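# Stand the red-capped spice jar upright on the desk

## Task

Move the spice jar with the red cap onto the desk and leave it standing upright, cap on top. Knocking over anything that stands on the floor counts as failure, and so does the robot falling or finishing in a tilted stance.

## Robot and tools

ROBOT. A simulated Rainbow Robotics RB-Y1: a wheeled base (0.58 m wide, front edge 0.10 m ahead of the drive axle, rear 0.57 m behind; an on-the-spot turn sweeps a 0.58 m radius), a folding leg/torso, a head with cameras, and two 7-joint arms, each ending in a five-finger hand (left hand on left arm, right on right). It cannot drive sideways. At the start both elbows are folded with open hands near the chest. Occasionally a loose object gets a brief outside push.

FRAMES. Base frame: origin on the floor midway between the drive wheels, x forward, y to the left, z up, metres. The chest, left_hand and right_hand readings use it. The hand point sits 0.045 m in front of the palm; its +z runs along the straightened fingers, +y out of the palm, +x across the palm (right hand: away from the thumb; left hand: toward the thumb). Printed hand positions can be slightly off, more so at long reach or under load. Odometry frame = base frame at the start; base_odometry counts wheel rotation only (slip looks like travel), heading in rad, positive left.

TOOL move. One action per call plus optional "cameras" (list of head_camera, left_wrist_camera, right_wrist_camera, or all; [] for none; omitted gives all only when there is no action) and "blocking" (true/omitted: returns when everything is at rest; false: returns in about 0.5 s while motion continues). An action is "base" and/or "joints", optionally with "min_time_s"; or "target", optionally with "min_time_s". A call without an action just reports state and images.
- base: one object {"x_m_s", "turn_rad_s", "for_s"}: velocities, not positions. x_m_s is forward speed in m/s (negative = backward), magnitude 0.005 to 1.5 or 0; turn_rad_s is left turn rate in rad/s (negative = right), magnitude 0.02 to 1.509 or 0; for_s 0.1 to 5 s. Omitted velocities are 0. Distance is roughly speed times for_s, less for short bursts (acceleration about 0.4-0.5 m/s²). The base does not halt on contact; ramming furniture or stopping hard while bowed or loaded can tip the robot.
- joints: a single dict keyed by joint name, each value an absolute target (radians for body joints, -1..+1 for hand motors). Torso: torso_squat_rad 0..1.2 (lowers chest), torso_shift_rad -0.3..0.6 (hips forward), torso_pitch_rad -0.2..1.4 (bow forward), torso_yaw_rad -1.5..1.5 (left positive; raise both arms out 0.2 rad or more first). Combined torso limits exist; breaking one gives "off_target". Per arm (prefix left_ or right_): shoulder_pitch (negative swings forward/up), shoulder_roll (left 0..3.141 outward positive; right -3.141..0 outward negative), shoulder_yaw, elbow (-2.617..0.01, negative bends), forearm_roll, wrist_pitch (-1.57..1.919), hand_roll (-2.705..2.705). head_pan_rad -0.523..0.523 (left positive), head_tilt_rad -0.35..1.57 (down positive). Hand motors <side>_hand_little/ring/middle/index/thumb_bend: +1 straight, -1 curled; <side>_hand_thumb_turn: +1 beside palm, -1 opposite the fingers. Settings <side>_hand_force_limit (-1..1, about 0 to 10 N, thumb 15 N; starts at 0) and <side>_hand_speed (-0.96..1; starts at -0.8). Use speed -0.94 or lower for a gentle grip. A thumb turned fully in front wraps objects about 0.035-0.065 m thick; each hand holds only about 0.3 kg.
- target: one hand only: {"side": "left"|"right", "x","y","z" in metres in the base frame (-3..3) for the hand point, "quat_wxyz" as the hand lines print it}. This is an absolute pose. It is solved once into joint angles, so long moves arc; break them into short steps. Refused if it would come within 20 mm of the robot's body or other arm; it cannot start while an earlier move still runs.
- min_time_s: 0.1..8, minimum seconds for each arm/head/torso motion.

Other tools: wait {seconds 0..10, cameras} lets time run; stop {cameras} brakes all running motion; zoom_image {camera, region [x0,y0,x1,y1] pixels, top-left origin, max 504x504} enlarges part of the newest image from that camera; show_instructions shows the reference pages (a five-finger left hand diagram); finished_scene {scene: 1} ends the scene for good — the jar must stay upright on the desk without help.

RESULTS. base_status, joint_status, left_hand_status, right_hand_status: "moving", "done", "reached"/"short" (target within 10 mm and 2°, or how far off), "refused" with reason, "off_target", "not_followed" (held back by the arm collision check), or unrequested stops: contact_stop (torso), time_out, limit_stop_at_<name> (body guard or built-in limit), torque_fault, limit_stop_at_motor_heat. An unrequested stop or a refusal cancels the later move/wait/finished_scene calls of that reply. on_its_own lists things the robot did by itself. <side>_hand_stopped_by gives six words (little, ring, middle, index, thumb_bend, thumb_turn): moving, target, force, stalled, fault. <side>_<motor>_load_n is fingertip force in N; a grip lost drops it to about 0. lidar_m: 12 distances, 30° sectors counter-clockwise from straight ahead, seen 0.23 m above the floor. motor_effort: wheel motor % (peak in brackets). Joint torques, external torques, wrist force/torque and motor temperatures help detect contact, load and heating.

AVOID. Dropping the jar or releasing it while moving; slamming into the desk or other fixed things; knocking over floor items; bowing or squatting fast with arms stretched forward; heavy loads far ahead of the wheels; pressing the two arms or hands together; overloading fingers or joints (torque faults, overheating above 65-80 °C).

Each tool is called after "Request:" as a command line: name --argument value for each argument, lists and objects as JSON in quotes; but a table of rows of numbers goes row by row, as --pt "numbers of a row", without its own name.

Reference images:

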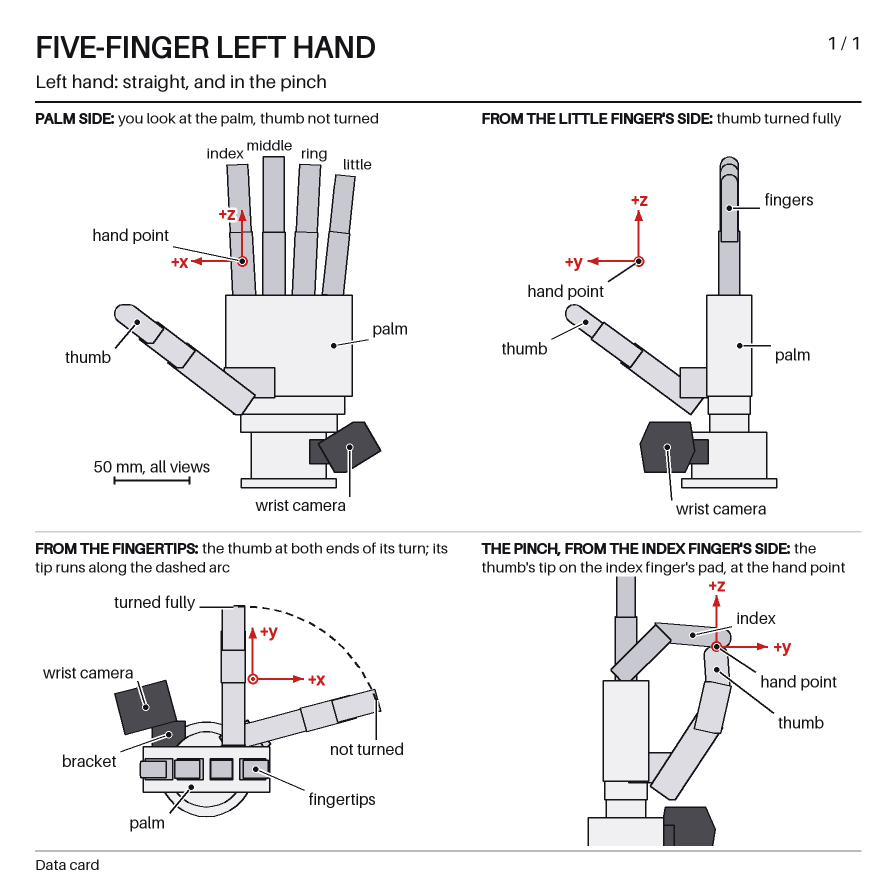

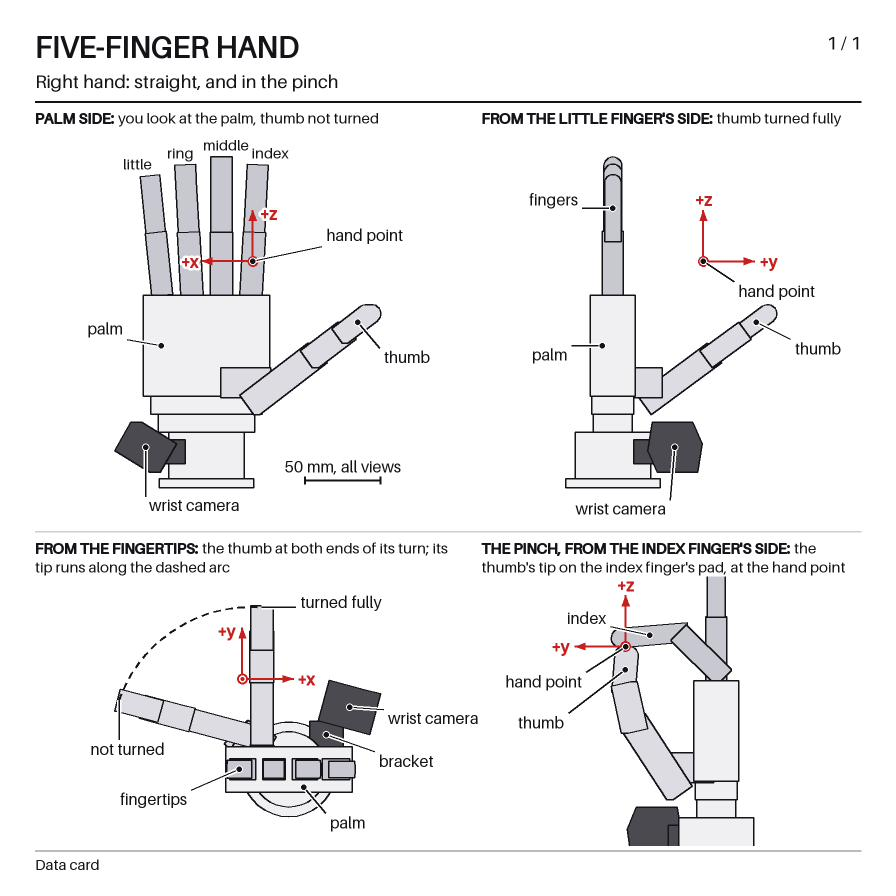

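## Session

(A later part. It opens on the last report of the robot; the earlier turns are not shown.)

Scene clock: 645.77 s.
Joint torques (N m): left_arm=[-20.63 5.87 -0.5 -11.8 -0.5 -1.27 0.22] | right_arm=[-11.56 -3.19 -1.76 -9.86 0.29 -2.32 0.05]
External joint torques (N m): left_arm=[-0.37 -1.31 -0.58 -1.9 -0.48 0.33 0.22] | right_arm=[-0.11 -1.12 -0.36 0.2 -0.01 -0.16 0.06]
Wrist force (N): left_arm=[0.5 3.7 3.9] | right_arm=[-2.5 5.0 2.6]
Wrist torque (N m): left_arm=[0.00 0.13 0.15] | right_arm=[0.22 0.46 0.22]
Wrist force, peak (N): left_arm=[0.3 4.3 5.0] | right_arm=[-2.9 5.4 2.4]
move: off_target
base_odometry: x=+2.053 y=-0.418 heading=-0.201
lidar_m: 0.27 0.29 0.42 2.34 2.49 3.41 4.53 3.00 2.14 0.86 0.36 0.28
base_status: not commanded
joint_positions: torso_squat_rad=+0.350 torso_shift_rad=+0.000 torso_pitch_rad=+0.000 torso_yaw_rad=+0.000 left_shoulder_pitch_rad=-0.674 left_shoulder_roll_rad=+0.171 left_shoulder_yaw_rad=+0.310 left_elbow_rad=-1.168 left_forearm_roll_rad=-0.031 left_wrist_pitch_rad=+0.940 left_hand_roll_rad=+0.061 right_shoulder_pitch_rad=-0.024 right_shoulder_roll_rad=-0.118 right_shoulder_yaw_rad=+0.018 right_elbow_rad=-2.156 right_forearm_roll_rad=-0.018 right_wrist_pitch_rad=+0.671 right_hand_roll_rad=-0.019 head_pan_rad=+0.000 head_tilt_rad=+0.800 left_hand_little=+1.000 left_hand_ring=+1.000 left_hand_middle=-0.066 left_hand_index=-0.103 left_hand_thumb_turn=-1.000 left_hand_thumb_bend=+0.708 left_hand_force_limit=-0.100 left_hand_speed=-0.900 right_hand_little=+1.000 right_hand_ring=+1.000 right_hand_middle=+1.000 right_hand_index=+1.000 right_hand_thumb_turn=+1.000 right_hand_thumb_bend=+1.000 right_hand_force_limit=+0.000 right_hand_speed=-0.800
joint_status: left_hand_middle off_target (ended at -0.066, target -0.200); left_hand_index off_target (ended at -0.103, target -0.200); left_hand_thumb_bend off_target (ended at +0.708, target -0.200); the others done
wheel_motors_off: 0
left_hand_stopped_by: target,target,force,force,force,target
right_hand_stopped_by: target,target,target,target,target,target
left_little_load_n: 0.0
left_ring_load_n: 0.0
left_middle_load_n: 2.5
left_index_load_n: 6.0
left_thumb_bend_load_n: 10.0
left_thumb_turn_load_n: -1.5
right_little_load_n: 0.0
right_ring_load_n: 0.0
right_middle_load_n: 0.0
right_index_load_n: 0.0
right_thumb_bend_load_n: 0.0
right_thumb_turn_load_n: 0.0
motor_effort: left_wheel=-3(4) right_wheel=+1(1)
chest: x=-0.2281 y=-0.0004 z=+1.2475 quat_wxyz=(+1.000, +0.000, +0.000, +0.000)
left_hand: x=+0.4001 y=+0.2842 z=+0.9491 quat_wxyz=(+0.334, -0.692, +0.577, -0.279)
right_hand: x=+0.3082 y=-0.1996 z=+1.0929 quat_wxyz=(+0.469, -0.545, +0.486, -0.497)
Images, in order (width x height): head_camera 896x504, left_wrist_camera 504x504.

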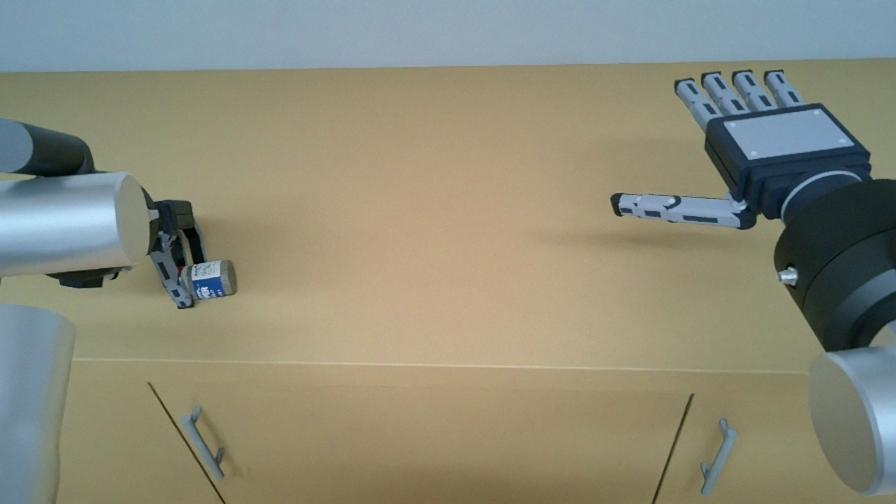

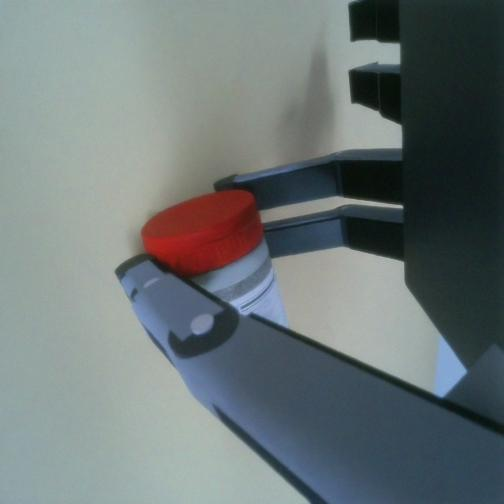

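Request:
move --target '{"side": "left", "x": 0.40, "y": 0.284, "z": 0.99, "quat_wxyz": [0.3337, -0.6915, 0.5772, -0.2785]}' --min_time_s 2 --cameras '["head_camera", "left_wrist_camera"]'

Request:
zoom_image --camera "head_camera" --region '[130, 180, 280, 330]'

Scene clock: 653.93 s.
Joint torques (N m): left_arm=[-23.15 7.71 2.22 -11.64 -0.1 -1.25 -0.34] | right_arm=[-11.57 -3.21 -2.06 -9.97 0.3 -2.46 0.05]
External joint torques (N m): left_arm=[-2.64 0.31 2.08 -1.94 -0.08 0.35 -0.33] | right_arm=[-0.12 -1.14 -0.66 0.09 -0.01 -0.3 0.06]
Wrist force (N): left_arm=[0.6 3.6 4.1] | right_arm=[-2.2 4.9 2.4]
Wrist torque (N m): left_arm=[0.03 0.13 -0.01] | right_arm=[0.22 0.41 0.26]
Wrist force, peak (N): left_arm=[-0.4 4.6 4.7] | right_arm=[-2.7 5.5 2.6]
move: done
base_odometry: x=+2.053 y=-0.418 heading=-0.201
lidar_m: 0.26 0.28 0.42 2.34 2.50 3.42 4.53 3.01 2.14 0.87 0.36 0.28
base_status: not commanded
joint_positions: torso_squat_rad=+0.350 torso_shift_rad=+0.000 torso_pitch_rad=+0.000 torso_yaw_rad=+0.000 left_shoulder_pitch_rad=-0.709 left_shoulder_roll_rad=+0.186 left_shoulder_yaw_rad=+0.313 left_elbow_rad=-1.260 left_forearm_roll_rad=-0.025 left_wrist_pitch_rad=+1.072 left_hand_roll_rad=+0.058 right_shoulder_pitch_rad=-0.024 right_shoulder_roll_rad=-0.118 right_shoulder_yaw_rad=+0.018 right_elbow_rad=-2.156 right_forearm_roll_rad=-0.018 right_wrist_pitch_rad=+0.671 right_hand_roll_rad=-0.019 head_pan_rad=+0.000 head_tilt_rad=+0.800 left_hand_little=+1.000 left_hand_ring=+1.000 left_hand_middle=-0.066 left_hand_index=-0.103 left_hand_thumb_turn=-1.000 left_hand_thumb_bend=+0.708 left_hand_force_limit=-0.100 left_hand_speed=-0.900 right_hand_little=+1.000 right_hand_ring=+1.000 right_hand_middle=+1.000 right_hand_index=+1.000 right_hand_thumb_turn=+1.000 right_hand_thumb_bend=+1.000 right_hand_force_limit=+0.000 right_hand_speed=-0.800
joint_status: all done
wheel_motors_off: 0
left_hand_stopped_by: target,target,force,force,force,target
right_hand_stopped_by: target,target,target,target,target,target
left_little_load_n: 0.0
left_ring_load_n: 0.0
left_middle_load_n: 2.5
left_index_load_n: 6.0
left_thumb_bend_load_n: 9.5
left_thumb_turn_load_n: -1.0
right_little_load_n: 0.0
right_ring_load_n: 0.0
right_middle_load_n: 0.0
right_index_load_n: 0.0
right_thumb_bend_load_n: 0.0
right_thumb_turn_load_n: -0.5
motor_effort: left_wheel=-3(3) right_wheel=+1(1)
chest: x=-0.2281 y=-0.0004 z=+1.2475 quat_wxyz=(+1.000, +0.000, +0.000, +0.000)
left_hand: x=+0.4002 y=+0.2839 z=+0.9893 quat_wxyz=(+0.333, -0.692, +0.577, -0.278)
left_hand_status: reached (checked arc that bows 1 mm and turns the hand up to 0 deg, planned for 2.0 s): 1 mm and 0.1 deg off.
right_hand: x=+0.3082 y=-0.1996 z=+1.0929 quat_wxyz=(+0.469, -0.545, +0.486, -0.497)
Images, in order (width x height): head_camera 896x504, left_wrist_camera 504x504.

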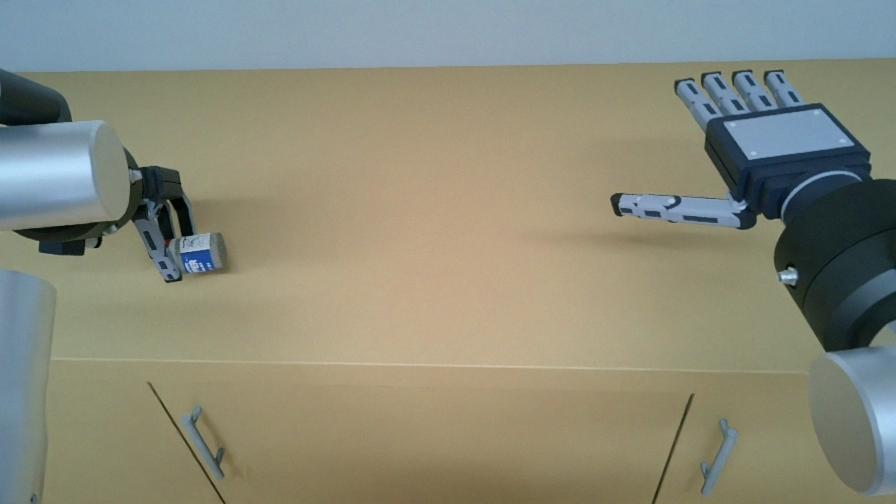

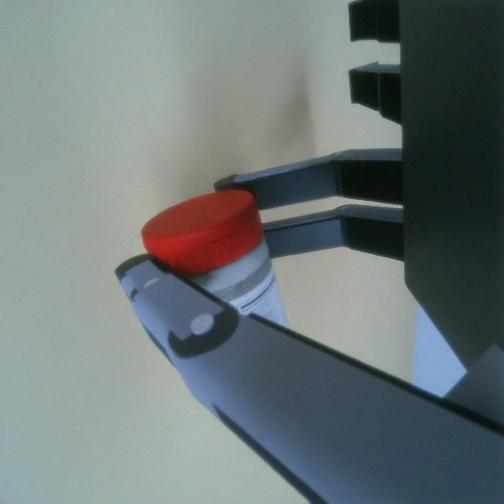

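Scaled by 3.360 from the camera's image (finer frame: 1280x720).

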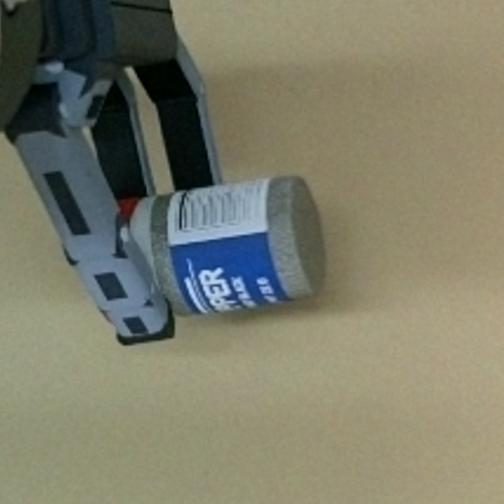

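Request:
move --target '{"side": "left", "x": 0.36, "y": 0.28, "z": 1.1, "quat_wxyz": [0.3337, -0.6915, 0.5772, -0.2785]}' --min_time_s 2

Request:
move --base '{"x_m_s": -0.3, "for_s": 2.6}' --joints '{"head_tilt_rad": 0.4}'

Request:
move --base '{"turn_rad_s": 0.8, "for_s": 3.42}' --cameras '["head_camera"]'

Scene clock: 677.27 s.
Joint torques (N m): left_arm=[-22.69 8.1 2.5 -9.87 -0.16 -1.5 -0.26] | right_arm=[-11.16 -3.17 -1.54 -10.03 0.32 -2.43 -0.12]
External joint torques (N m): left_arm=[-3 0.69 2.22 -1.78 -0.13 0.11 -0.25] | right_arm=[0.29 -1.1 -0.13 0.02 0.01 -0.27 -0.12]
Wrist force (N): left_arm=[-0.1 3.8 4.5] | right_arm=[-2.5 5.1 2.8]
Wrist torque (N m): left_arm=[0.02 0.20 -0.08] | right_arm=[0.22 0.45 0.22]
Wrist force, peak (N): left_arm=[0.3 4.7 4.9] | right_arm=[-3.2 5.3 2.4]
move: done
base_odometry: x=+2.053 y=-0.418 heading=-0.201
lidar_m: 0.26 0.29 0.43 2.35 2.50 3.41 4.53 3.00 2.15 0.86 0.37 0.28
base_status: not commanded
joint_positions: torso_squat_rad=+0.350 torso_shift_rad=+0.000 torso_pitch_rad=+0.000 torso_yaw_rad=+0.000 left_shoulder_pitch_rad=-0.765 left_shoulder_roll_rad=+0.220 left_shoulder_yaw_rad=+0.320 left_elbow_rad=-1.627 left_forearm_roll_rad=-0.008 left_wrist_pitch_rad=+1.502 left_hand_roll_rad=+0.050 right_shoulder_pitch_rad=-0.024 right_shoulder_roll_rad=-0.118 right_shoulder_yaw_rad=+0.018 right_elbow_rad=-2.156 right_forearm_roll_rad=-0.018 right_wrist_pitch_rad=+0.671 right_hand_roll_rad=-0.019 head_pan_rad=+0.000 head_tilt_rad=+0.800 left_hand_little=+1.000 left_hand_ring=+1.000 left_hand_middle=-0.066 left_hand_index=-0.103 left_hand_thumb_turn=-1.000 left_hand_thumb_bend=+0.708 left_hand_force_limit=-0.100 left_hand_speed=-0.900 right_hand_little=+1.000 right_hand_ring=+1.000 right_hand_middle=+1.000 right_hand_index=+1.000 right_hand_thumb_turn=+1.000 right_hand_thumb_bend=+1.000 right_hand_force_limit=+0.000 right_hand_speed=-0.800
joint_status: all done
wheel_motors_off: 0
left_hand_stopped_by: target,target,force,force,force,target
right_hand_stopped_by: target,target,target,target,target,target
left_little_load_n: 0.0
left_ring_load_n: 0.0
left_middle_load_n: 2.5
left_index_load_n: 6.0
left_thumb_bend_load_n: 10.0
left_thumb_turn_load_n: -1.0
right_little_load_n: 0.0
right_ring_load_n: 0.0
right_middle_load_n: 0.0
right_index_load_n: 0.0
right_thumb_bend_load_n: -0.5
right_thumb_turn_load_n: -0.5
motor_effort: left_wheel=-2(4) right_wheel=+1(1)
chest: x=-0.2281 y=-0.0004 z=+1.2475 quat_wxyz=(+1.000, +0.000, +0.000, +0.000)
left_hand: x=+0.3599 y=+0.2799 z=+1.0996 quat_wxyz=(+0.333, -0.691, +0.577, -0.278)
left_hand_status: reached (checked arc that bows 9 mm and turns the hand up to 1 deg, planned for 2.0 s): 0 mm and 0.0 deg off.
right_hand: x=+0.3082 y=-0.1996 z=+1.0929 quat_wxyz=(+0.469, -0.545, +0.486, -0.497)
pictures: none

Scene clock: 681.17 s.
Joint torques (N m): left_arm=[-22.27 7.23 2.08 -9.7 -0.26 -1.45 -0.21] | right_arm=[-11.31 -3.19 -1.83 -9.94 0.44 -2.44 -0.24]
External joint torques (N m): left_arm=[-2.58 -0.19 1.79 -1.62 -0.22 0.15 -0.2] | right_arm=[0.14 -1.11 -0.43 0.12 0.14 -0.29 -0.24]
Wrist force (N): left_arm=[0.0 4.0 4.5] | right_arm=[-2.7 5.2 2.7]
Wrist torque (N m): left_arm=[0.08 0.22 -0.05] | right_arm=[0.25 0.50 0.22]
Wrist force, peak (N): left_arm=[0.3 4.8 4.9] | right_arm=[-2.7 5.4 2.7]
move: done
base_odometry: x=+1.289 y=-0.263 heading=-0.200
lidar_m: 1.04 1.12 2.45 2.41 2.47 3.30 3.75 2.91 2.24 2.15 2.15 1.07
base_status: done (sent for 2.6 of 2.6 s)
joint_positions: torso_squat_rad=+0.350 torso_shift_rad=+0.000 torso_pitch_rad=+0.000 torso_yaw_rad=+0.000 left_shoulder_pitch_rad=-0.765 left_shoulder_roll_rad=+0.220 left_shoulder_yaw_rad=+0.320 left_elbow_rad=-1.627 left_forearm_roll_rad=-0.008 left_wrist_pitch_rad=+1.502 left_hand_roll_rad=+0.050 right_shoulder_pitch_rad=-0.024 right_shoulder_roll_rad=-0.118 right_shoulder_yaw_rad=+0.018 right_elbow_rad=-2.156 right_forearm_roll_rad=-0.018 right_wrist_pitch_rad=+0.671 right_hand_roll_rad=-0.019 head_pan_rad=+0.000 head_tilt_rad=+0.400 left_hand_little=+1.000 left_hand_ring=+1.000 left_hand_middle=-0.066 left_hand_index=-0.103 left_hand_thumb_turn=-1.000 left_hand_thumb_bend=+0.708 left_hand_force_limit=-0.100 left_hand_speed=-0.900 right_hand_little=+1.000 right_hand_ring=+1.000 right_hand_middle=+1.000 right_hand_index=+1.000 right_hand_thumb_turn=+1.000 right_hand_thumb_bend=+1.000 right_hand_force_limit=+0.000 right_hand_speed=-0.800
joint_status: all done
wheel_motors_off: 0
left_hand_stopped_by: target,target,force,force,force,target
right_hand_stopped_by: target,target,target,target,target,target
left_little_load_n: 0.0
left_ring_load_n: 0.0
left_middle_load_n: 2.5
left_index_load_n: 6.0
left_thumb_bend_load_n: 10.0
left_thumb_turn_load_n: -1.5
right_little_load_n: 0.0
right_ring_load_n: 0.0
right_middle_load_n: 0.0
right_index_load_n: 0.0
right_thumb_bend_load_n: 0.0
right_thumb_turn_load_n: 0.0
motor_effort: left_wheel=+10(23) right_wheel=-7(24)
chest: x=-0.2281 y=-0.0004 z=+1.2475 quat_wxyz=(+1.000, +0.000, +0.000, +0.000)
left_hand: x=+0.3600 y=+0.2800 z=+1.0997 quat_wxyz=(+0.333, -0.691, +0.577, -0.278)
right_hand: x=+0.3083 y=-0.1995 z=+1.0929 quat_wxyz=(+0.469, -0.545, +0.486, -0.497)
pictures: none

Scene clock: 686.50 s.
Joint torques (N m): left_arm=[-21.74 7.17 2.33 -9.66 -0.42 -1.52 -0.28] | right_arm=[-11.85 -3.04 -1.9 -9.88 0.26 -2.4 -0.05]
External joint torques (N m): left_arm=[-2.06 -0.24 2.04 -1.58 -0.38 0.08 -0.27] | right_arm=[-0.39 -0.97 -0.5 0.18 -0.04 -0.25 -0.05]
Wrist force (N): left_arm=[-0.8 4.0 4.1] | right_arm=[-3.0 5.1 2.1]
Wrist torque (N m): left_arm=[0.07 0.34 -0.12] | right_arm=[0.26 0.53 0.20]
Wrist force, peak (N): left_arm=[0.3 4.5 5.1] | right_arm=[-2.8 5.4 2.7]
move: done
base_odometry: x=+1.289 y=-0.263 heading=+2.546
lidar_m: 3.87 3.74 2.59 2.12 2.19 1.24 1.07 1.07 1.22 2.42 2.42 2.47
base_status: done (sent for 3.43 of 3.43 s)
joint_positions: torso_squat_rad=+0.350 torso_shift_rad=+0.000 torso_pitch_rad=+0.000 torso_yaw_rad=+0.000 left_shoulder_pitch_rad=-0.765 left_shoulder_roll_rad=+0.220 left_shoulder_yaw_rad=+0.320 left_elbow_rad=-1.627 left_forearm_roll_rad=-0.008 left_wrist_pitch_rad=+1.502 left_hand_roll_rad=+0.050 right_shoulder_pitch_rad=-0.024 right_shoulder_roll_rad=-0.118 right_shoulder_yaw_rad=+0.018 right_elbow_rad=-2.156 right_forearm_roll_rad=-0.018 right_wrist_pitch_rad=+0.671 right_hand_roll_rad=-0.019 head_pan_rad=+0.000 head_tilt_rad=+0.400 left_hand_little=+1.000 left_hand_ring=+1.000 left_hand_middle=-0.066 left_hand_index=-0.103 left_hand_thumb_turn=-1.000 left_hand_thumb_bend=+0.708 left_hand_force_limit=-0.100 left_hand_speed=-0.900 right_hand_little=+1.000 right_hand_ring=+1.000 right_hand_middle=+1.000 right_hand_index=+1.000 right_hand_thumb_turn=+1.000 right_hand_thumb_bend=+1.000 right_hand_force_limit=+0.000 right_hand_speed=-0.800
joint_status: not commanded
wheel_motors_off: 0
left_hand_stopped_by: target,target,force,force,force,target
right_hand_stopped_by: target,target,target,target,target,target
left_little_load_n: 0.0
left_ring_load_n: 0.0
left_middle_load_n: 2.5
left_index_load_n: 5.5
left_thumb_bend_load_n: 10.0
left_thumb_turn_load_n: -1.5
right_little_load_n: 0.0
right_ring_load_n: 0.0
right_middle_load_n: 0.0
right_index_load_n: 0.0
right_thumb_bend_load_n: 0.0
right_thumb_turn_load_n: 0.0
motor_effort: left_wheel=+2(26) right_wheel=+4(25)
chest: x=-0.2281 y=-0.0004 z=+1.2475 quat_wxyz=(+1.000, +0.000, +0.000, +0.000)
left_hand: x=+0.3600 y=+0.2800 z=+1.0997 quat_wxyz=(+0.333, -0.691, +0.577, -0.278)
right_hand: x=+0.3083 y=-0.1995 z=+1.0929 quat_wxyz=(+0.469, -0.545, +0.486, -0.497)
Images, in order (width x height): head_camera 896x504.

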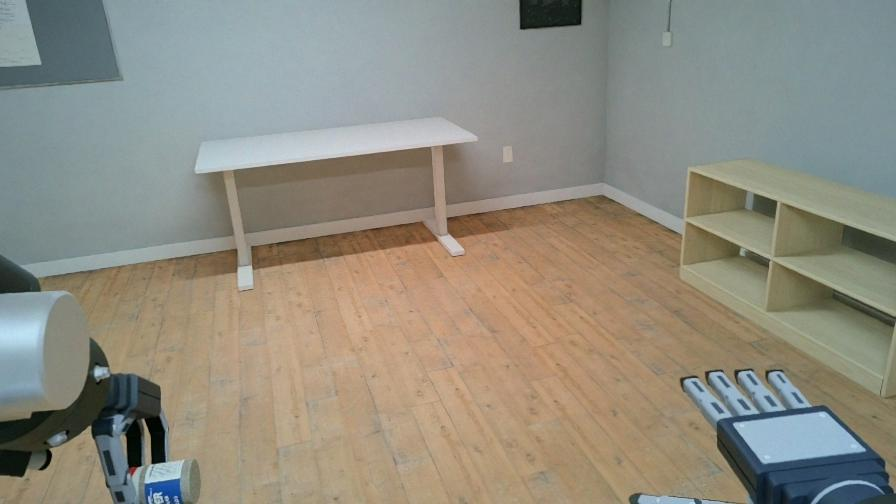

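Request:
move --base '{"turn_rad_s": -0.1, "for_s": 0.41}'

Request:
move --base '{"x_m_s": 0.6, "for_s": 4.64}'

Request:
move --base '{"turn_rad_s": 0.3, "for_s": 1.53}' --cameras '["head_camera"]'

Scene clock: 705.60 s.
Joint torques (N m): left_arm=[-21.96 7.11 1.9 -9.67 -0.35 -1.57 -0.32] | right_arm=[-11.92 -3.14 -1.66 -9.9 0.32 -2.39 -0.02]
External joint torques (N m): left_arm=[-2.27 -0.3 1.62 -1.59 -0.32 0.03 -0.31] | right_arm=[-0.47 -1.06 -0.25 0.16 0.02 -0.24 -0.02]
Wrist force (N): left_arm=[0.4 4.2 4.9] | right_arm=[-2.6 4.8 2.1]
Wrist torque (N m): left_arm=[0.05 0.19 -0.06] | right_arm=[0.20 0.48 0.23]
Wrist force, peak (N): left_arm=[0.4 4.2 5.0] | right_arm=[-3.1 5.1 2.7]
move: done
base_odometry: x=+1.289 y=-0.263 heading=+2.507
lidar_m: 3.88 3.74 2.65 2.12 2.19 1.28 1.08 1.07 1.20 2.43 2.42 2.47
base_status: done (sent for 0.4 of 0.4 s)
joint_positions: torso_squat_rad=+0.350 torso_shift_rad=+0.000 torso_pitch_rad=+0.000 torso_yaw_rad=+0.000 left_shoulder_pitch_rad=-0.765 left_shoulder_roll_rad=+0.220 left_shoulder_yaw_rad=+0.320 left_elbow_rad=-1.627 left_forearm_roll_rad=-0.008 left_wrist_pitch_rad=+1.502 left_hand_roll_rad=+0.050 right_shoulder_pitch_rad=-0.024 right_shoulder_roll_rad=-0.118 right_shoulder_yaw_rad=+0.018 right_elbow_rad=-2.156 right_forearm_roll_rad=-0.018 right_wrist_pitch_rad=+0.671 right_hand_roll_rad=-0.019 head_pan_rad=+0.000 head_tilt_rad=+0.400 left_hand_little=+1.000 left_hand_ring=+1.000 left_hand_middle=-0.066 left_hand_index=-0.103 left_hand_thumb_turn=-1.000 left_hand_thumb_bend=+0.708 left_hand_force_limit=-0.100 left_hand_speed=-0.900 right_hand_little=+1.000 right_hand_ring=+1.000 right_hand_middle=+1.000 right_hand_index=+1.000 right_hand_thumb_turn=+1.000 right_hand_thumb_bend=+1.000 right_hand_force_limit=+0.000 right_hand_speed=-0.800
joint_status: not commanded
wheel_motors_off: 0
left_hand_stopped_by: target,target,force,force,force,target
right_hand_stopped_by: target,target,target,target,target,target
left_little_load_n: 0.0
left_ring_load_n: 0.0
left_middle_load_n: 2.5
left_index_load_n: 6.0
left_thumb_bend_load_n: 10.0
left_thumb_turn_load_n: -1.5
right_little_load_n: 0.0
right_ring_load_n: 0.0
right_middle_load_n: 0.0
right_index_load_n: 0.0
right_thumb_bend_load_n: 0.0
right_thumb_turn_load_n: 0.0
motor_effort: left_wheel=+2(14) right_wheel=+0(7)
chest: x=-0.2280 y=-0.0004 z=+1.2475 quat_wxyz=(+1.000, +0.000, +0.000, +0.000)
left_hand: x=+0.3601 y=+0.2799 z=+1.0997 quat_wxyz=(+0.333, -0.691, +0.577, -0.278)
right_hand: x=+0.3083 y=-0.1996 z=+1.0929 quat_wxyz=(+0.469, -0.545, +0.486, -0.497)
pictures: none

Scene clock: 711.97 s.
Joint torques (N m): left_arm=[-21.85 7.21 1.95 -9.25 -0.23 -1.53 -0.25] | right_arm=[-11.72 -3.18 -1.72 -9.91 0.36 -2.4 0.01]
External joint torques (N m): left_arm=[-2.16 -0.2 1.67 -1.16 -0.19 0.07 -0.24] | right_arm=[-0.27 -1.1 -0.32 0.15 0.06 -0.25 0.01]
Wrist force (N): left_arm=[-0.6 3.1 4.6] | right_arm=[-2.4 4.8 1.9]
Wrist torque (N m): left_arm=[-0.08 0.31 -0.07] | right_arm=[0.26 0.46 0.23]
Wrist force, peak (N): left_arm=[0.8 5.2 4.1] | right_arm=[-2.9 5.6 2.2]
move: done
base_odometry: x=-0.951 y=+1.385 heading=+2.508
lidar_m: 1.12 1.12 1.57 2.76 3.10 3.31 3.72 3.56 1.63 1.26 1.07 1.65
base_status: done (sent for 4.63 of 4.63 s)
joint_positions: torso_squat_rad=+0.350 torso_shift_rad=+0.000 torso_pitch_rad=+0.000 torso_yaw_rad=+0.000 left_shoulder_pitch_rad=-0.765 left_shoulder_roll_rad=+0.220 left_shoulder_yaw_rad=+0.320 left_elbow_rad=-1.627 left_forearm_roll_rad=-0.008 left_wrist_pitch_rad=+1.502 left_hand_roll_rad=+0.050 right_shoulder_pitch_rad=-0.024 right_shoulder_roll_rad=-0.118 right_shoulder_yaw_rad=+0.018 right_elbow_rad=-2.156 right_forearm_roll_rad=-0.018 right_wrist_pitch_rad=+0.671 right_hand_roll_rad=-0.019 head_pan_rad=+0.000 head_tilt_rad=+0.400 left_hand_little=+1.000 left_hand_ring=+1.000 left_hand_middle=-0.066 left_hand_index=-0.103 left_hand_thumb_turn=-1.000 left_hand_thumb_bend=+0.708 left_hand_force_limit=-0.100 left_hand_speed=-0.900 right_hand_little=+1.000 right_hand_ring=+1.000 right_hand_middle=+1.000 right_hand_index=+1.000 right_hand_thumb_turn=+1.000 right_hand_thumb_bend=+1.000 right_hand_force_limit=+0.000 right_hand_speed=-0.800
joint_status: not commanded
wheel_motors_off: 0
left_hand_stopped_by: target,target,force,force,force,target
right_hand_stopped_by: target,target,target,target,target,target
left_little_load_n: 0.0
left_ring_load_n: 0.0
left_middle_load_n: 2.5
left_index_load_n: 6.0
left_thumb_bend_load_n: 10.0
left_thumb_turn_load_n: -1.5
right_little_load_n: 0.0
right_ring_load_n: 0.0
right_middle_load_n: 0.0
right_index_load_n: 0.0
right_thumb_bend_load_n: 0.0
right_thumb_turn_load_n: 0.0
motor_effort: left_wheel=+6(31) right_wheel=-7(27)
chest: x=-0.2279 y=-0.0004 z=+1.2475 quat_wxyz=(+1.000, +0.000, +0.000, +0.000)
left_hand: x=+0.3601 y=+0.2799 z=+1.0996 quat_wxyz=(+0.333, -0.691, +0.577, -0.278)
right_hand: x=+0.3084 y=-0.1996 z=+1.0928 quat_wxyz=(+0.469, -0.545, +0.486, -0.497)
pictures: none

Scene clock: 714.40 s.
Joint torques (N m): left_arm=[-21.5 7.53 2.24 -9.4 -0.37 -1.46 -0.26] | right_arm=[-11.48 -2.86 -1.95 -9.86 0.22 -2.35 -0.04]
External joint torques (N m): left_arm=[-1.81 0.11 1.96 -1.32 -0.34 0.14 -0.25] | right_arm=[-0.03 -0.78 -0.54 0.2 -0.09 -0.2 -0.04]
Wrist force (N): left_arm=[1.1 3.3 4.1] | right_arm=[-2.7 5.2 2.4]
Wrist torque (N m): left_arm=[-0.01 -0.02 0.03] | right_arm=[0.27 0.50 0.22]
Wrist force, peak (N): left_arm=[0.9 4.3 4.9] | right_arm=[-2.4 5.6 2.4]
move: done
base_odometry: x=-0.951 y=+1.385 heading=+2.967
lidar_m: 1.12 1.56 2.52 3.09 3.36 3.73 3.68 1.63 1.25 1.09 1.61 1.58
base_status: done (sent for 1.53 of 1.53 s)
joint_positions: torso_squat_rad=+0.350 torso_shift_rad=+0.000 torso_pitch_rad=+0.000 torso_yaw_rad=+0.000 left_shoulder_pitch_rad=-0.765 left_shoulder_roll_rad=+0.220 left_shoulder_yaw_rad=+0.320 left_elbow_rad=-1.627 left_forearm_roll_rad=-0.008 left_wrist_pitch_rad=+1.502 left_hand_roll_rad=+0.050 right_shoulder_pitch_rad=-0.024 right_shoulder_roll_rad=-0.118 right_shoulder_yaw_rad=+0.018 right_elbow_rad=-2.156 right_forearm_roll_rad=-0.018 right_wrist_pitch_rad=+0.671 right_hand_roll_rad=-0.019 head_pan_rad=+0.000 head_tilt_rad=+0.400 left_hand_little=+1.000 left_hand_ring=+1.000 left_hand_middle=-0.066 left_hand_index=-0.103 left_hand_thumb_turn=-1.000 left_hand_thumb_bend=+0.708 left_hand_force_limit=-0.100 left_hand_speed=-0.900 right_hand_little=+1.000 right_hand_ring=+1.000 right_hand_middle=+1.000 right_hand_index=+1.000 right_hand_thumb_turn=+1.000 right_hand_thumb_bend=+1.000 right_hand_force_limit=+0.000 right_hand_speed=-0.800
joint_status: not commanded
wheel_motors_off: 0
left_hand_stopped_by: target,target,force,force,force,target
right_hand_stopped_by: target,target,target,target,target,target
left_little_load_n: 0.0
left_ring_load_n: 0.0
left_middle_load_n: 2.5
left_index_load_n: 6.0
left_thumb_bend_load_n: 10.0
left_thumb_turn_load_n: -1.5
right_little_load_n: 0.0
right_ring_load_n: -0.5
right_middle_load_n: 0.0
right_index_load_n: 0.0
right_thumb_bend_load_n: 0.0
right_thumb_turn_load_n: -0.5
motor_effort: left_wheel=+2(23) right_wheel=+4(22)
chest: x=-0.2280 y=-0.0004 z=+1.2475 quat_wxyz=(+1.000, +0.000, +0.000, +0.000)
left_hand: x=+0.3601 y=+0.2799 z=+1.0996 quat_wxyz=(+0.333, -0.691, +0.577, -0.278)
right_hand: x=+0.3083 y=-0.1996 z=+1.0928 quat_wxyz=(+0.469, -0.545, +0.486, -0.497)
Images, in order (width x height): head_camera 896x504.

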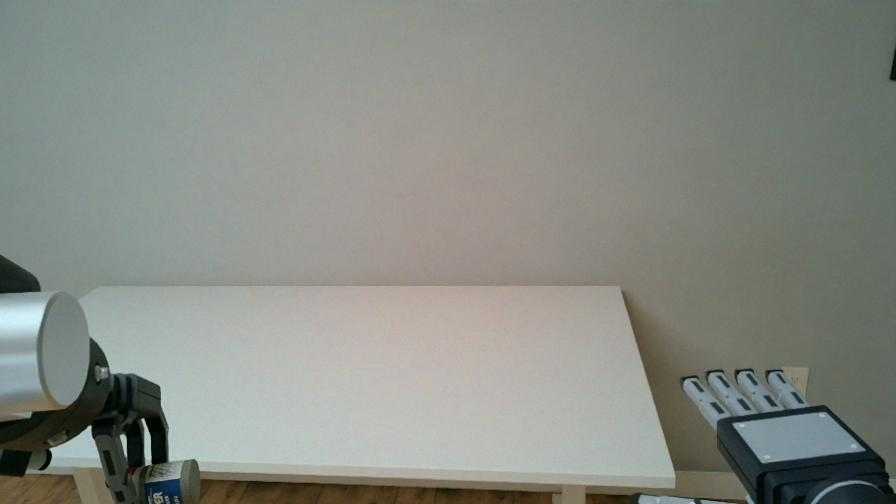

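Request:
move --base '{"x_m_s": 0.2, "for_s": 1.0}' --joints '{"head_tilt_rad": 0.8}' --cameras '["head_camera"]'

Scene clock: 725.77 s.
Joint torques (N m): left_arm=[-21.14 7.38 2.21 -9.35 -0.44 -1.59 -0.29] | right_arm=[-11.5 -3.03 -1.89 -9.97 0.26 -2.44 -0.04]
External joint torques (N m): left_arm=[-1.45 -0.04 1.93 -1.26 -0.4 0.01 -0.28] | right_arm=[-0.05 -0.96 -0.48 0.09 -0.05 -0.28 -0.04]
Wrist force (N): left_arm=[0.2 2.8 3.7] | right_arm=[-2.4 4.7 2.5]
Wrist torque (N m): left_arm=[-0.13 0.07 0.01] | right_arm=[0.16 0.48 0.22]
Wrist force, peak (N): left_arm=[0.3 4.2 5.1] | right_arm=[-2.8 5.3 2.6]
move: done
base_odometry: x=-1.148 y=+1.419 heading=+2.968
lidar_m: 0.92 1.40 2.22 3.07 3.34 3.92 3.88 1.80 1.14 1.26 1.64 0.93
base_status: done (sent for 1 of 1 s)
joint_positions: torso_squat_rad=+0.350 torso_shift_rad=+0.000 torso_pitch_rad=+0.000 torso_yaw_rad=+0.000 left_shoulder_pitch_rad=-0.765 left_shoulder_roll_rad=+0.220 left_shoulder_yaw_rad=+0.320 left_elbow_rad=-1.627 left_forearm_roll_rad=-0.008 left_wrist_pitch_rad=+1.502 left_hand_roll_rad=+0.050 right_shoulder_pitch_rad=-0.024 right_shoulder_roll_rad=-0.118 right_shoulder_yaw_rad=+0.018 right_elbow_rad=-2.156 right_forearm_roll_rad=-0.018 right_wrist_pitch_rad=+0.671 right_hand_roll_rad=-0.019 head_pan_rad=+0.000 head_tilt_rad=+0.800 left_hand_little=+1.000 left_hand_ring=+1.000 left_hand_middle=-0.066 left_hand_index=-0.103 left_hand_thumb_turn=-1.000 left_hand_thumb_bend=+0.708 left_hand_force_limit=-0.100 left_hand_speed=-0.900 right_hand_little=+1.000 right_hand_ring=+1.000 right_hand_middle=+1.000 right_hand_index=+1.000 right_hand_thumb_turn=+1.000 right_hand_thumb_bend=+1.000 right_hand_force_limit=+0.000 right_hand_speed=-0.800
joint_status: all done
wheel_motors_off: 0
left_hand_stopped_by: target,target,force,force,force,target
right_hand_stopped_by: target,target,target,target,target,target
left_little_load_n: 0.0
left_ring_load_n: 0.0
left_middle_load_n: 2.5
left_index_load_n: 6.0
left_thumb_bend_load_n: 10.0
left_thumb_turn_load_n: -1.5
right_little_load_n: 0.0
right_ring_load_n: -0.5
right_middle_load_n: 0.0
right_index_load_n: 0.0
right_thumb_bend_load_n: 0.0
right_thumb_turn_load_n: 0.0
motor_effort: left_wheel=+1(23) right_wheel=-3(26)
chest: x=-0.2279 y=-0.0004 z=+1.2475 quat_wxyz=(+1.000, +0.000, +0.000, +0.000)
left_hand: x=+0.3602 y=+0.2799 z=+1.0996 quat_wxyz=(+0.333, -0.691, +0.577, -0.278)
right_hand: x=+0.3084 y=-0.1996 z=+1.0927 quat_wxyz=(+0.469, -0.545, +0.486, -0.497)
Images, in order (width x height): head_camera 896x504.

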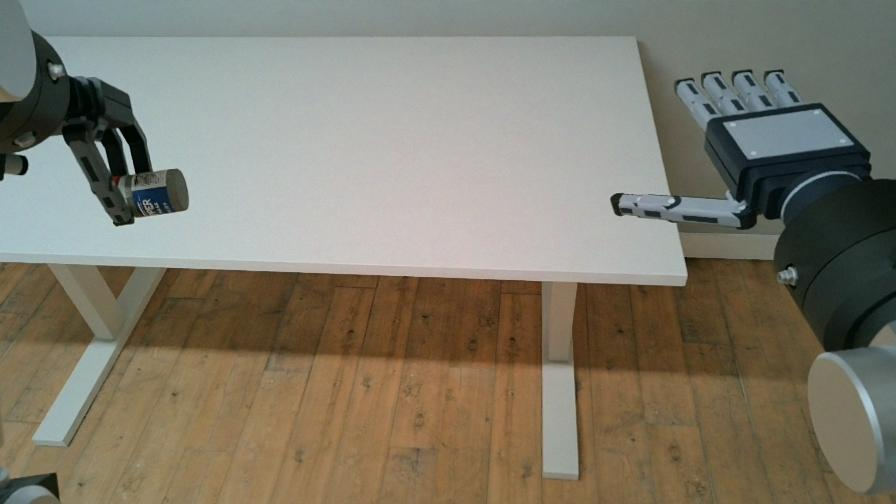

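Request:
move --base '{"turn_rad_s": -0.1, "for_s": 0.6}'

Request:
move --base '{"x_m_s": 0.2, "for_s": 1.4}' --joints '{"torso_squat_rad": 0.75}' --min_time_s 4 --cameras '["head_camera"]'

Scene clock: 774.57 s.
Joint torques (N m): left_arm=[-21.1 7.25 2.22 -9.27 -0.33 -1.53 -0.32] | right_arm=[-11.67 -3.2 -1.66 -9.61 0.21 -2.47 -0.09]
External joint torques (N m): left_arm=[-1.41 -0.16 1.94 -1.19 -0.29 0.07 -0.31] | right_arm=[-0.23 -1.12 -0.26 0.45 -0.1 -0.32 -0.09]
Wrist force (N): left_arm=[0.3 3.7 4.5] | right_arm=[-2.6 4.8 2.2]
Wrist torque (N m): left_arm=[-0.02 0.11 -0.04] | right_arm=[0.22 0.49 0.21]
Wrist force, peak (N): left_arm=[0.5 4.1 5.1] | right_arm=[-2.8 5.1 2.8]
move: done
base_odometry: x=-1.148 y=+1.419 heading=+2.909
lidar_m: 0.92 1.43 1.42 3.07 3.26 3.96 3.88 1.79 1.38 1.14 1.60 1.40
base_status: done (sent for 0.6 of 0.6 s)
joint_positions: torso_squat_rad=+0.350 torso_shift_rad=+0.000 torso_pitch_rad=+0.000 torso_yaw_rad=+0.000 left_shoulder_pitch_rad=-0.765 left_shoulder_roll_rad=+0.220 left_shoulder_yaw_rad=+0.320 left_elbow_rad=-1.627 left_forearm_roll_rad=-0.008 left_wrist_pitch_rad=+1.502 left_hand_roll_rad=+0.050 right_shoulder_pitch_rad=-0.024 right_shoulder_roll_rad=-0.118 right_shoulder_yaw_rad=+0.018 right_elbow_rad=-2.156 right_forearm_roll_rad=-0.018 right_wrist_pitch_rad=+0.671 right_hand_roll_rad=-0.019 head_pan_rad=+0.000 head_tilt_rad=+0.800 left_hand_little=+1.000 left_hand_ring=+1.000 left_hand_middle=-0.066 left_hand_index=-0.103 left_hand_thumb_turn=-1.000 left_hand_thumb_bend=+0.708 left_hand_force_limit=-0.100 left_hand_speed=-0.900 right_hand_little=+1.000 right_hand_ring=+1.000 right_hand_middle=+1.000 right_hand_index=+1.000 right_hand_thumb_turn=+1.000 right_hand_thumb_bend=+1.000 right_hand_force_limit=+0.000 right_hand_speed=-0.800
joint_status: not commanded
wheel_motors_off: 0
left_hand_stopped_by: target,target,force,force,force,target
right_hand_stopped_by: target,target,target,target,target,target
left_little_load_n: 0.0
left_ring_load_n: 0.0
left_middle_load_n: 2.5
left_index_load_n: 6.0
left_thumb_bend_load_n: 9.5
left_thumb_turn_load_n: -1.0
right_little_load_n: 0.0
right_ring_load_n: 0.0
right_middle_load_n: -0.5
right_index_load_n: 0.0
right_thumb_bend_load_n: 0.0
right_thumb_turn_load_n: -0.5
motor_effort: left_wheel=+2(20) right_wheel=-9(21)
chest: x=-0.2279 y=-0.0004 z=+1.2475 quat_wxyz=(+1.000, +0.000, +0.000, +0.000)
left_hand: x=+0.3602 y=+0.2799 z=+1.0996 quat_wxyz=(+0.333, -0.691, +0.577, -0.278)
right_hand: x=+0.3084 y=-0.1996 z=+1.0927 quat_wxyz=(+0.469, -0.545, +0.486, -0.497)
pictures: none

Scene clock: 778.87 s.
Joint torques (N m): left_arm=[-21.17 7.73 1.73 -9.23 -0.35 -1.6 -0.12] | right_arm=[-11.6 -3.32 -1.69 -9.98 0.39 -2.36 -0.05]
External joint torques (N m): left_arm=[-1.48 0.32 1.45 -1.14 -0.31 0 -0.11] | right_arm=[-0.15 -1.24 -0.29 0.08 0.09 -0.21 -0.04]
Wrist force (N): left_arm=[-0.5 3.9 4.2] | right_arm=[-2.4 5.0 2.4]
Wrist torque (N m): left_arm=[0.04 0.27 -0.07] | right_arm=[0.25 0.45 0.24]
Wrist force, peak (N): left_arm=[-0.4 5.5 4.5] | right_arm=[-2.7 6.0 2.3]
move: done
base_odometry: x=-1.420 y=+1.484 heading=+2.908
lidar_m: 0.64 1.14 1.23 3.05 3.25 4.25 4.16 1.56 1.23 1.55 1.46 0.64
base_status: done (sent for 1.4 of 1.4 s)
joint_positions: torso_squat_rad=+0.750 torso_shift_rad=+0.000 torso_pitch_rad=+0.000 torso_yaw_rad=+0.000 left_shoulder_pitch_rad=-0.765 left_shoulder_roll_rad=+0.220 left_shoulder_yaw_rad=+0.320 left_elbow_rad=-1.627 left_forearm_roll_rad=-0.008 left_wrist_pitch_rad=+1.502 left_hand_roll_rad=+0.050 right_shoulder_pitch_rad=-0.024 right_shoulder_roll_rad=-0.118 right_shoulder_yaw_rad=+0.018 right_elbow_rad=-2.156 right_forearm_roll_rad=-0.018 right_wrist_pitch_rad=+0.671 right_hand_roll_rad=-0.019 head_pan_rad=+0.000 head_tilt_rad=+0.800 left_hand_little=+1.000 left_hand_ring=+1.000 left_hand_middle=-0.066 left_hand_index=-0.103 left_hand_thumb_turn=-1.000 left_hand_thumb_bend=+0.708 left_hand_force_limit=-0.100 left_hand_speed=-0.900 right_hand_little=+1.000 right_hand_ring=+1.000 right_hand_middle=+1.000 right_hand_index=+1.000 right_hand_thumb_turn=+1.000 right_hand_thumb_bend=+1.000 right_hand_force_limit=+0.000 right_hand_speed=-0.800
joint_status: all done
wheel_motors_off: 0
left_hand_stopped_by: target,target,force,force,force,target
right_hand_stopped_by: target,target,target,target,target,target
left_little_load_n: 0.0
left_ring_load_n: 0.0
left_middle_load_n: 2.5
left_index_load_n: 6.0
left_thumb_bend_load_n: 9.5
left_thumb_turn_load_n: -1.5
right_little_load_n: -0.5
right_ring_load_n: 0.0
right_middle_load_n: 0.0
right_index_load_n: 0.0
right_thumb_bend_load_n: 0.0
right_thumb_turn_load_n: 0.0
motor_effort: left_wheel=-3(22) right_wheel=+0(29)
chest: x=-0.2281 y=-0.0003 z=+1.1021 quat_wxyz=(+1.000, +0.000, +0.000, +0.000)
left_hand: x=+0.3601 y=+0.2800 z=+0.9544 quat_wxyz=(+0.334, -0.691, +0.577, -0.278)
right_hand: x=+0.3083 y=-0.1995 z=+0.9476 quat_wxyz=(+0.469, -0.545, +0.486, -0.497)
Images, in order (width x height): head_camera 896x504.

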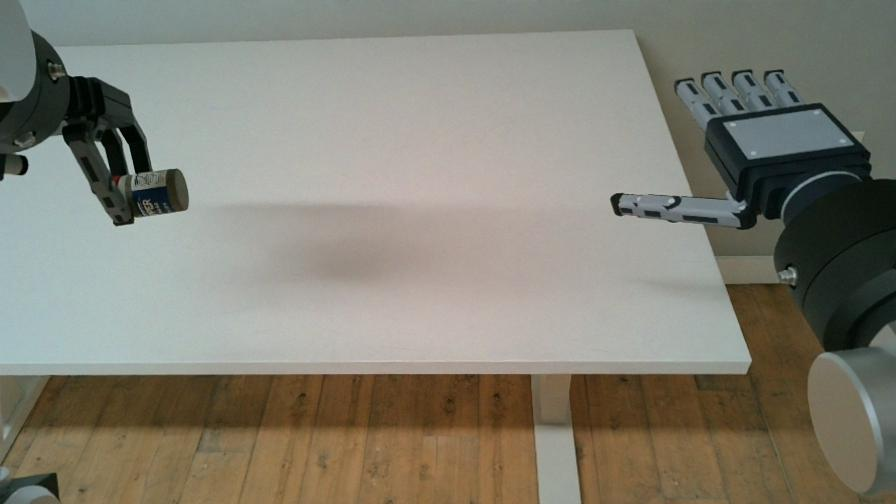

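Request:
move --joints '{"torso_squat_rad": 0.95}' --min_time_s 3 --cameras '["head_camera"]'

Request:
zoom_image --camera "head_camera" --region '[396, 250, 796, 500]'

Scene clock: 795.17 s.
Joint torques (N m): left_arm=[-21.43 7.29 2.35 -9.3 -0.31 -1.59 -0.39] | right_arm=[-11.78 -2.94 -1.59 -9.98 0.14 -2.46 -0.13]
External joint torques (N m): left_arm=[-1.74 -0.12 2.07 -1.21 -0.27 0.01 -0.38] | right_arm=[-0.33 -0.86 -0.19 0.07 -0.16 -0.3 -0.13]
Wrist force (N): left_arm=[0.1 3.3 4.2] | right_arm=[-2.7 5.1 2.6]
Wrist torque (N m): left_arm=[-0.01 0.21 -0.02] | right_arm=[0.24 0.49 0.20]
Wrist force, peak (N): left_arm=[-0.7 4.7 5.5] | right_arm=[-3.0 5.4 2.8]
move: done
base_odometry: x=-1.420 y=+1.484 heading=+2.908
lidar_m: 0.64 1.14 1.24 3.05 3.24 4.25 4.16 1.56 1.23 1.56 1.46 0.65
base_status: not commanded
joint_positions: torso_squat_rad=+0.950 torso_shift_rad=+0.000 torso_pitch_rad=+0.000 torso_yaw_rad=+0.000 left_shoulder_pitch_rad=-0.765 left_shoulder_roll_rad=+0.220 left_shoulder_yaw_rad=+0.320 left_elbow_rad=-1.627 left_forearm_roll_rad=-0.008 left_wrist_pitch_rad=+1.502 left_hand_roll_rad=+0.050 right_shoulder_pitch_rad=-0.024 right_shoulder_roll_rad=-0.118 right_shoulder_yaw_rad=+0.018 right_elbow_rad=-2.156 right_forearm_roll_rad=-0.018 right_wrist_pitch_rad=+0.671 right_hand_roll_rad=-0.019 head_pan_rad=+0.000 head_tilt_rad=+0.800 left_hand_little=+1.000 left_hand_ring=+1.000 left_hand_middle=-0.066 left_hand_index=-0.103 left_hand_thumb_turn=-1.000 left_hand_thumb_bend=+0.708 left_hand_force_limit=-0.100 left_hand_speed=-0.900 right_hand_little=+1.000 right_hand_ring=+1.000 right_hand_middle=+1.000 right_hand_index=+1.000 right_hand_thumb_turn=+1.000 right_hand_thumb_bend=+1.000 right_hand_force_limit=+0.000 right_hand_speed=-0.800
joint_status: all done
wheel_motors_off: 0
left_hand_stopped_by: target,target,force,force,force,target
right_hand_stopped_by: target,target,target,target,target,target
left_little_load_n: 0.0
left_ring_load_n: -0.5
left_middle_load_n: 2.5
left_index_load_n: 6.0
left_thumb_bend_load_n: 9.5
left_thumb_turn_load_n: -1.0
right_little_load_n: 0.0
right_ring_load_n: -0.5
right_middle_load_n: -0.5
right_index_load_n: 0.0
right_thumb_bend_load_n: 0.0
right_thumb_turn_load_n: 0.0
motor_effort: left_wheel=-2(4) right_wheel=+0(0)
chest: x=-0.2281 y=-0.0002 z=+0.9971 quat_wxyz=(+1.000, +0.000, +0.000, +0.000)
left_hand: x=+0.3601 y=+0.2801 z=+0.8495 quat_wxyz=(+0.334, -0.691, +0.577, -0.278)
right_hand: x=+0.3083 y=-0.1994 z=+0.8426 quat_wxyz=(+0.469, -0.545, +0.486, -0.497)
Images, in order (width x height): head_camera 896x504.

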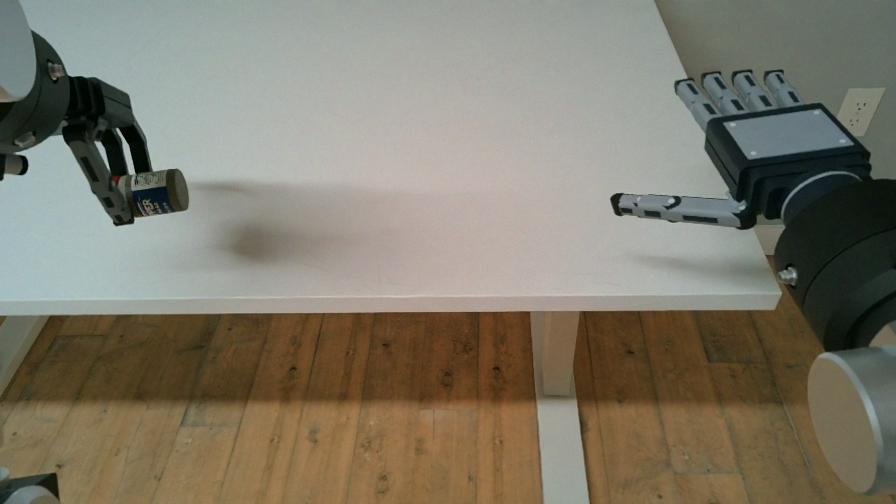

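Scaled by 1.260 from the camera's image (finer frame: 1280x720).

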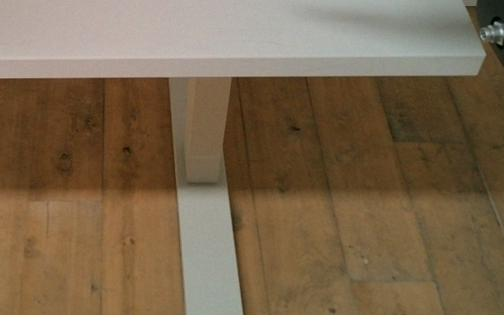

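Request:
move --target '{"side": "left", "x": 0.38, "y": 0.28, "z": 0.97, "quat_wxyz": [0.3337, -0.6915, 0.5772, -0.2785]}' --min_time_s 2

Request:
move --target '{"side": "left", "x": 0.40, "y": 0.27, "z": 0.92, "quat_wxyz": [0.7071, 0.0, 0.7071, 0.0]}' --min_time_s 4 --cameras '["head_camera", "left_wrist_camera"]'

Scene clock: 807.33 s.
Joint torques (N m): left_arm=[-25.01 8.68 2.46 -6.77 -0.04 -1.48 0.28] | right_arm=[-11.81 -2.73 -1.92 -9.95 0.34 -2.38 -0.05]
External joint torques (N m): left_arm=[-3.18 -0.04 2.15 0.36 0.01 0.13 0.29] | right_arm=[-0.36 -0.66 -0.51 0.11 0.03 -0.23 -0.05]
Wrist force (N): left_arm=[0.4 3.3 4.7] | right_arm=[-2.8 5.0 3.0]
Wrist torque (N m): left_arm=[-0.08 0.17 0.18] | right_arm=[0.19 0.51 0.19]
Wrist force, peak (N): left_arm=[-0.3 4.4 5.2] | right_arm=[-2.8 5.5 2.7]
move: done
base_odometry: x=-1.420 y=+1.484 heading=+2.908
lidar_m: 0.64 1.14 1.24 3.04 3.24 4.26 4.16 1.57 1.23 1.55 1.47 0.65
base_status: not commanded
joint_positions: torso_squat_rad=+0.950 torso_shift_rad=+0.000 torso_pitch_rad=+0.000 torso_yaw_rad=+0.000 left_shoulder_pitch_rad=-1.115 left_shoulder_roll_rad=+0.350 left_shoulder_yaw_rad=+0.339 left_elbow_rad=-1.420 left_forearm_roll_rad=+0.001 left_wrist_pitch_rad=+1.665 left_hand_roll_rad=+0.053 right_shoulder_pitch_rad=-0.024 right_shoulder_roll_rad=-0.118 right_shoulder_yaw_rad=+0.018 right_elbow_rad=-2.156 right_forearm_roll_rad=-0.018 right_wrist_pitch_rad=+0.671 right_hand_roll_rad=-0.019 head_pan_rad=+0.000 head_tilt_rad=+0.800 left_hand_little=+1.000 left_hand_ring=+1.000 left_hand_middle=-0.066 left_hand_index=-0.103 left_hand_thumb_turn=-1.000 left_hand_thumb_bend=+0.708 left_hand_force_limit=-0.100 left_hand_speed=-0.900 right_hand_little=+1.000 right_hand_ring=+1.000 right_hand_middle=+1.000 right_hand_index=+1.000 right_hand_thumb_turn=+1.000 right_hand_thumb_bend=+1.000 right_hand_force_limit=+0.000 right_hand_speed=-0.800
joint_status: all done
wheel_motors_off: 0
left_hand_stopped_by: target,target,force,force,force,target
right_hand_stopped_by: target,target,target,target,target,target
left_little_load_n: 0.0
left_ring_load_n: 0.0
left_middle_load_n: 3.0
left_index_load_n: 6.0
left_thumb_bend_load_n: 9.5
left_thumb_turn_load_n: -1.0
right_little_load_n: -0.5
right_ring_load_n: 0.0
right_middle_load_n: 0.0
right_index_load_n: 0.0
right_thumb_bend_load_n: 0.0
right_thumb_turn_load_n: 0.0
motor_effort: left_wheel=-3(3) right_wheel=+0(0)
chest: x=-0.2281 y=-0.0002 z=+0.9971 quat_wxyz=(+1.000, +0.000, +0.000, +0.000)
left_hand: x=+0.3797 y=+0.2800 z=+0.9698 quat_wxyz=(+0.334, -0.691, +0.577, -0.279)
left_hand_status: reached (checked arc that bows 9 mm and turns the hand up to 2 deg, planned for 2.0 s): 0 mm and 0.1 deg off.
right_hand: x=+0.3083 y=-0.1994 z=+0.8426 quat_wxyz=(+0.469, -0.545, +0.486, -0.497)
pictures: none

Scene clock: 811.67 s.
Joint torques (N m): left_arm=[-16.43 6.44 6.58 -9.39 -1.53 -1.34 -0.13] | right_arm=[-11.3 -3.33 -1.99 -9.86 0.26 -2.37 -0.15]
External joint torques (N m): left_arm=[0.02 0.38 -0.71 -1.88 -0.43 -0.24 -0.1] | right_arm=[0.15 -1.26 -0.59 0.2 -0.05 -0.22 -0.15]
Wrist force (N): left_arm=[6.3 -1.5 0.0] | right_arm=[-2.6 5.0 2.7]
Wrist torque (N m): left_arm=[-0.19 -0.41 0.43] | right_arm=[0.21 0.48 0.19]
Wrist force, peak (N): left_arm=[6.9 -0.7 1.2] | right_arm=[-3.4 5.5 2.2]
move: done
base_odometry: x=-1.420 y=+1.484 heading=+2.908
lidar_m: 0.64 1.14 1.24 3.04 3.24 4.25 4.16 1.56 1.23 1.56 1.46 0.64
base_status: not commanded
joint_positions: torso_squat_rad=+0.950 torso_shift_rad=+0.000 torso_pitch_rad=+0.000 torso_yaw_rad=+0.000 left_shoulder_pitch_rad=-0.455 left_shoulder_roll_rad=+0.572 left_shoulder_yaw_rad=-0.386 left_elbow_rad=-1.836 left_forearm_roll_rad=-0.363 left_wrist_pitch_rad=+0.760 left_hand_roll_rad=-0.585 right_shoulder_pitch_rad=-0.024 right_shoulder_roll_rad=-0.118 right_shoulder_yaw_rad=+0.018 right_elbow_rad=-2.156 right_forearm_roll_rad=-0.018 right_wrist_pitch_rad=+0.671 right_hand_roll_rad=-0.019 head_pan_rad=+0.000 head_tilt_rad=+0.800 left_hand_little=+1.000 left_hand_ring=+1.000 left_hand_middle=-0.066 left_hand_index=-0.103 left_hand_thumb_turn=-1.000 left_hand_thumb_bend=+0.708 left_hand_force_limit=-0.100 left_hand_speed=-0.900 right_hand_little=+1.000 right_hand_ring=+1.000 right_hand_middle=+1.000 right_hand_index=+1.000 right_hand_thumb_turn=+1.000 right_hand_thumb_bend=+1.000 right_hand_force_limit=+0.000 right_hand_speed=-0.800
joint_status: all done
wheel_motors_off: 0
left_hand_stopped_by: target,target,force,force,force,target
right_hand_stopped_by: target,target,target,target,target,target
left_little_load_n: 0.0
left_ring_load_n: 0.0
left_middle_load_n: 2.5
left_index_load_n: 6.0
left_thumb_bend_load_n: 10.0
left_thumb_turn_load_n: -1.0
right_little_load_n: 0.0
right_ring_load_n: 0.0
right_middle_load_n: 0.0
right_index_load_n: 0.0
right_thumb_bend_load_n: 0.0
right_thumb_turn_load_n: -0.5
motor_effort: left_wheel=-3(4) right_wheel=+0(0)
chest: x=-0.2280 y=-0.0002 z=+0.9971 quat_wxyz=(+1.000, +0.000, +0.000, +0.000)
left_hand: x=+0.3995 y=+0.2697 z=+0.9197 quat_wxyz=(+0.705, +0.001, +0.709, +0.000)
left_hand_status: reached (checked arc that bows 91 mm and turns the hand up to 100 deg, planned for 4.0 s): 1 mm and 0.3 deg off.
right_hand: x=+0.3083 y=-0.1994 z=+0.8425 quat_wxyz=(+0.469, -0.545, +0.486, -0.497)
Images, in order (width x height): head_camera 896x504, left_wrist_camera 504x504.

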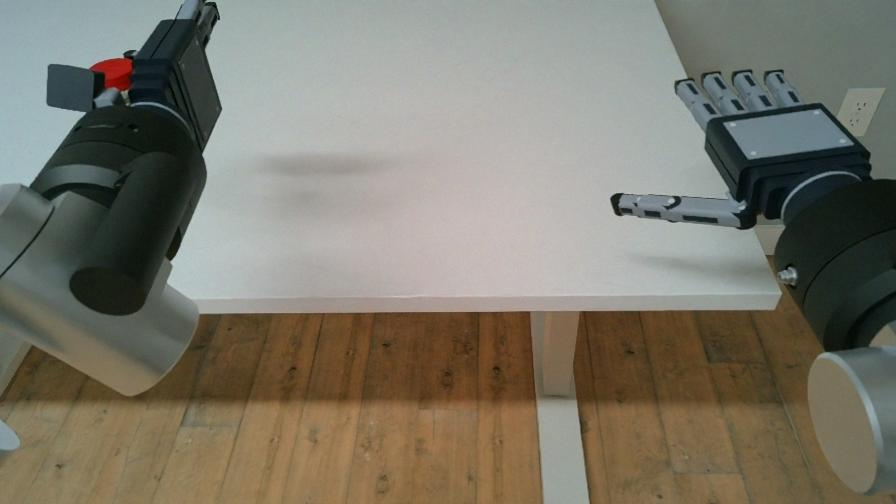

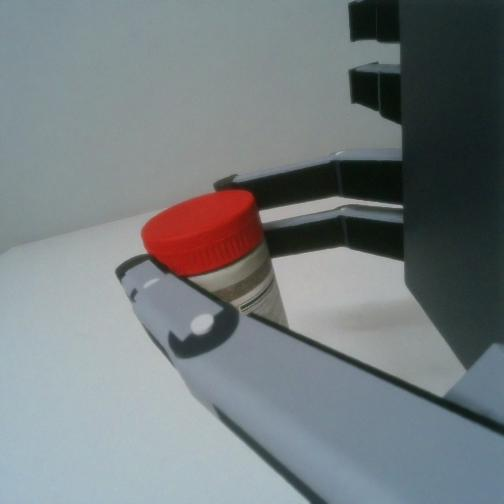

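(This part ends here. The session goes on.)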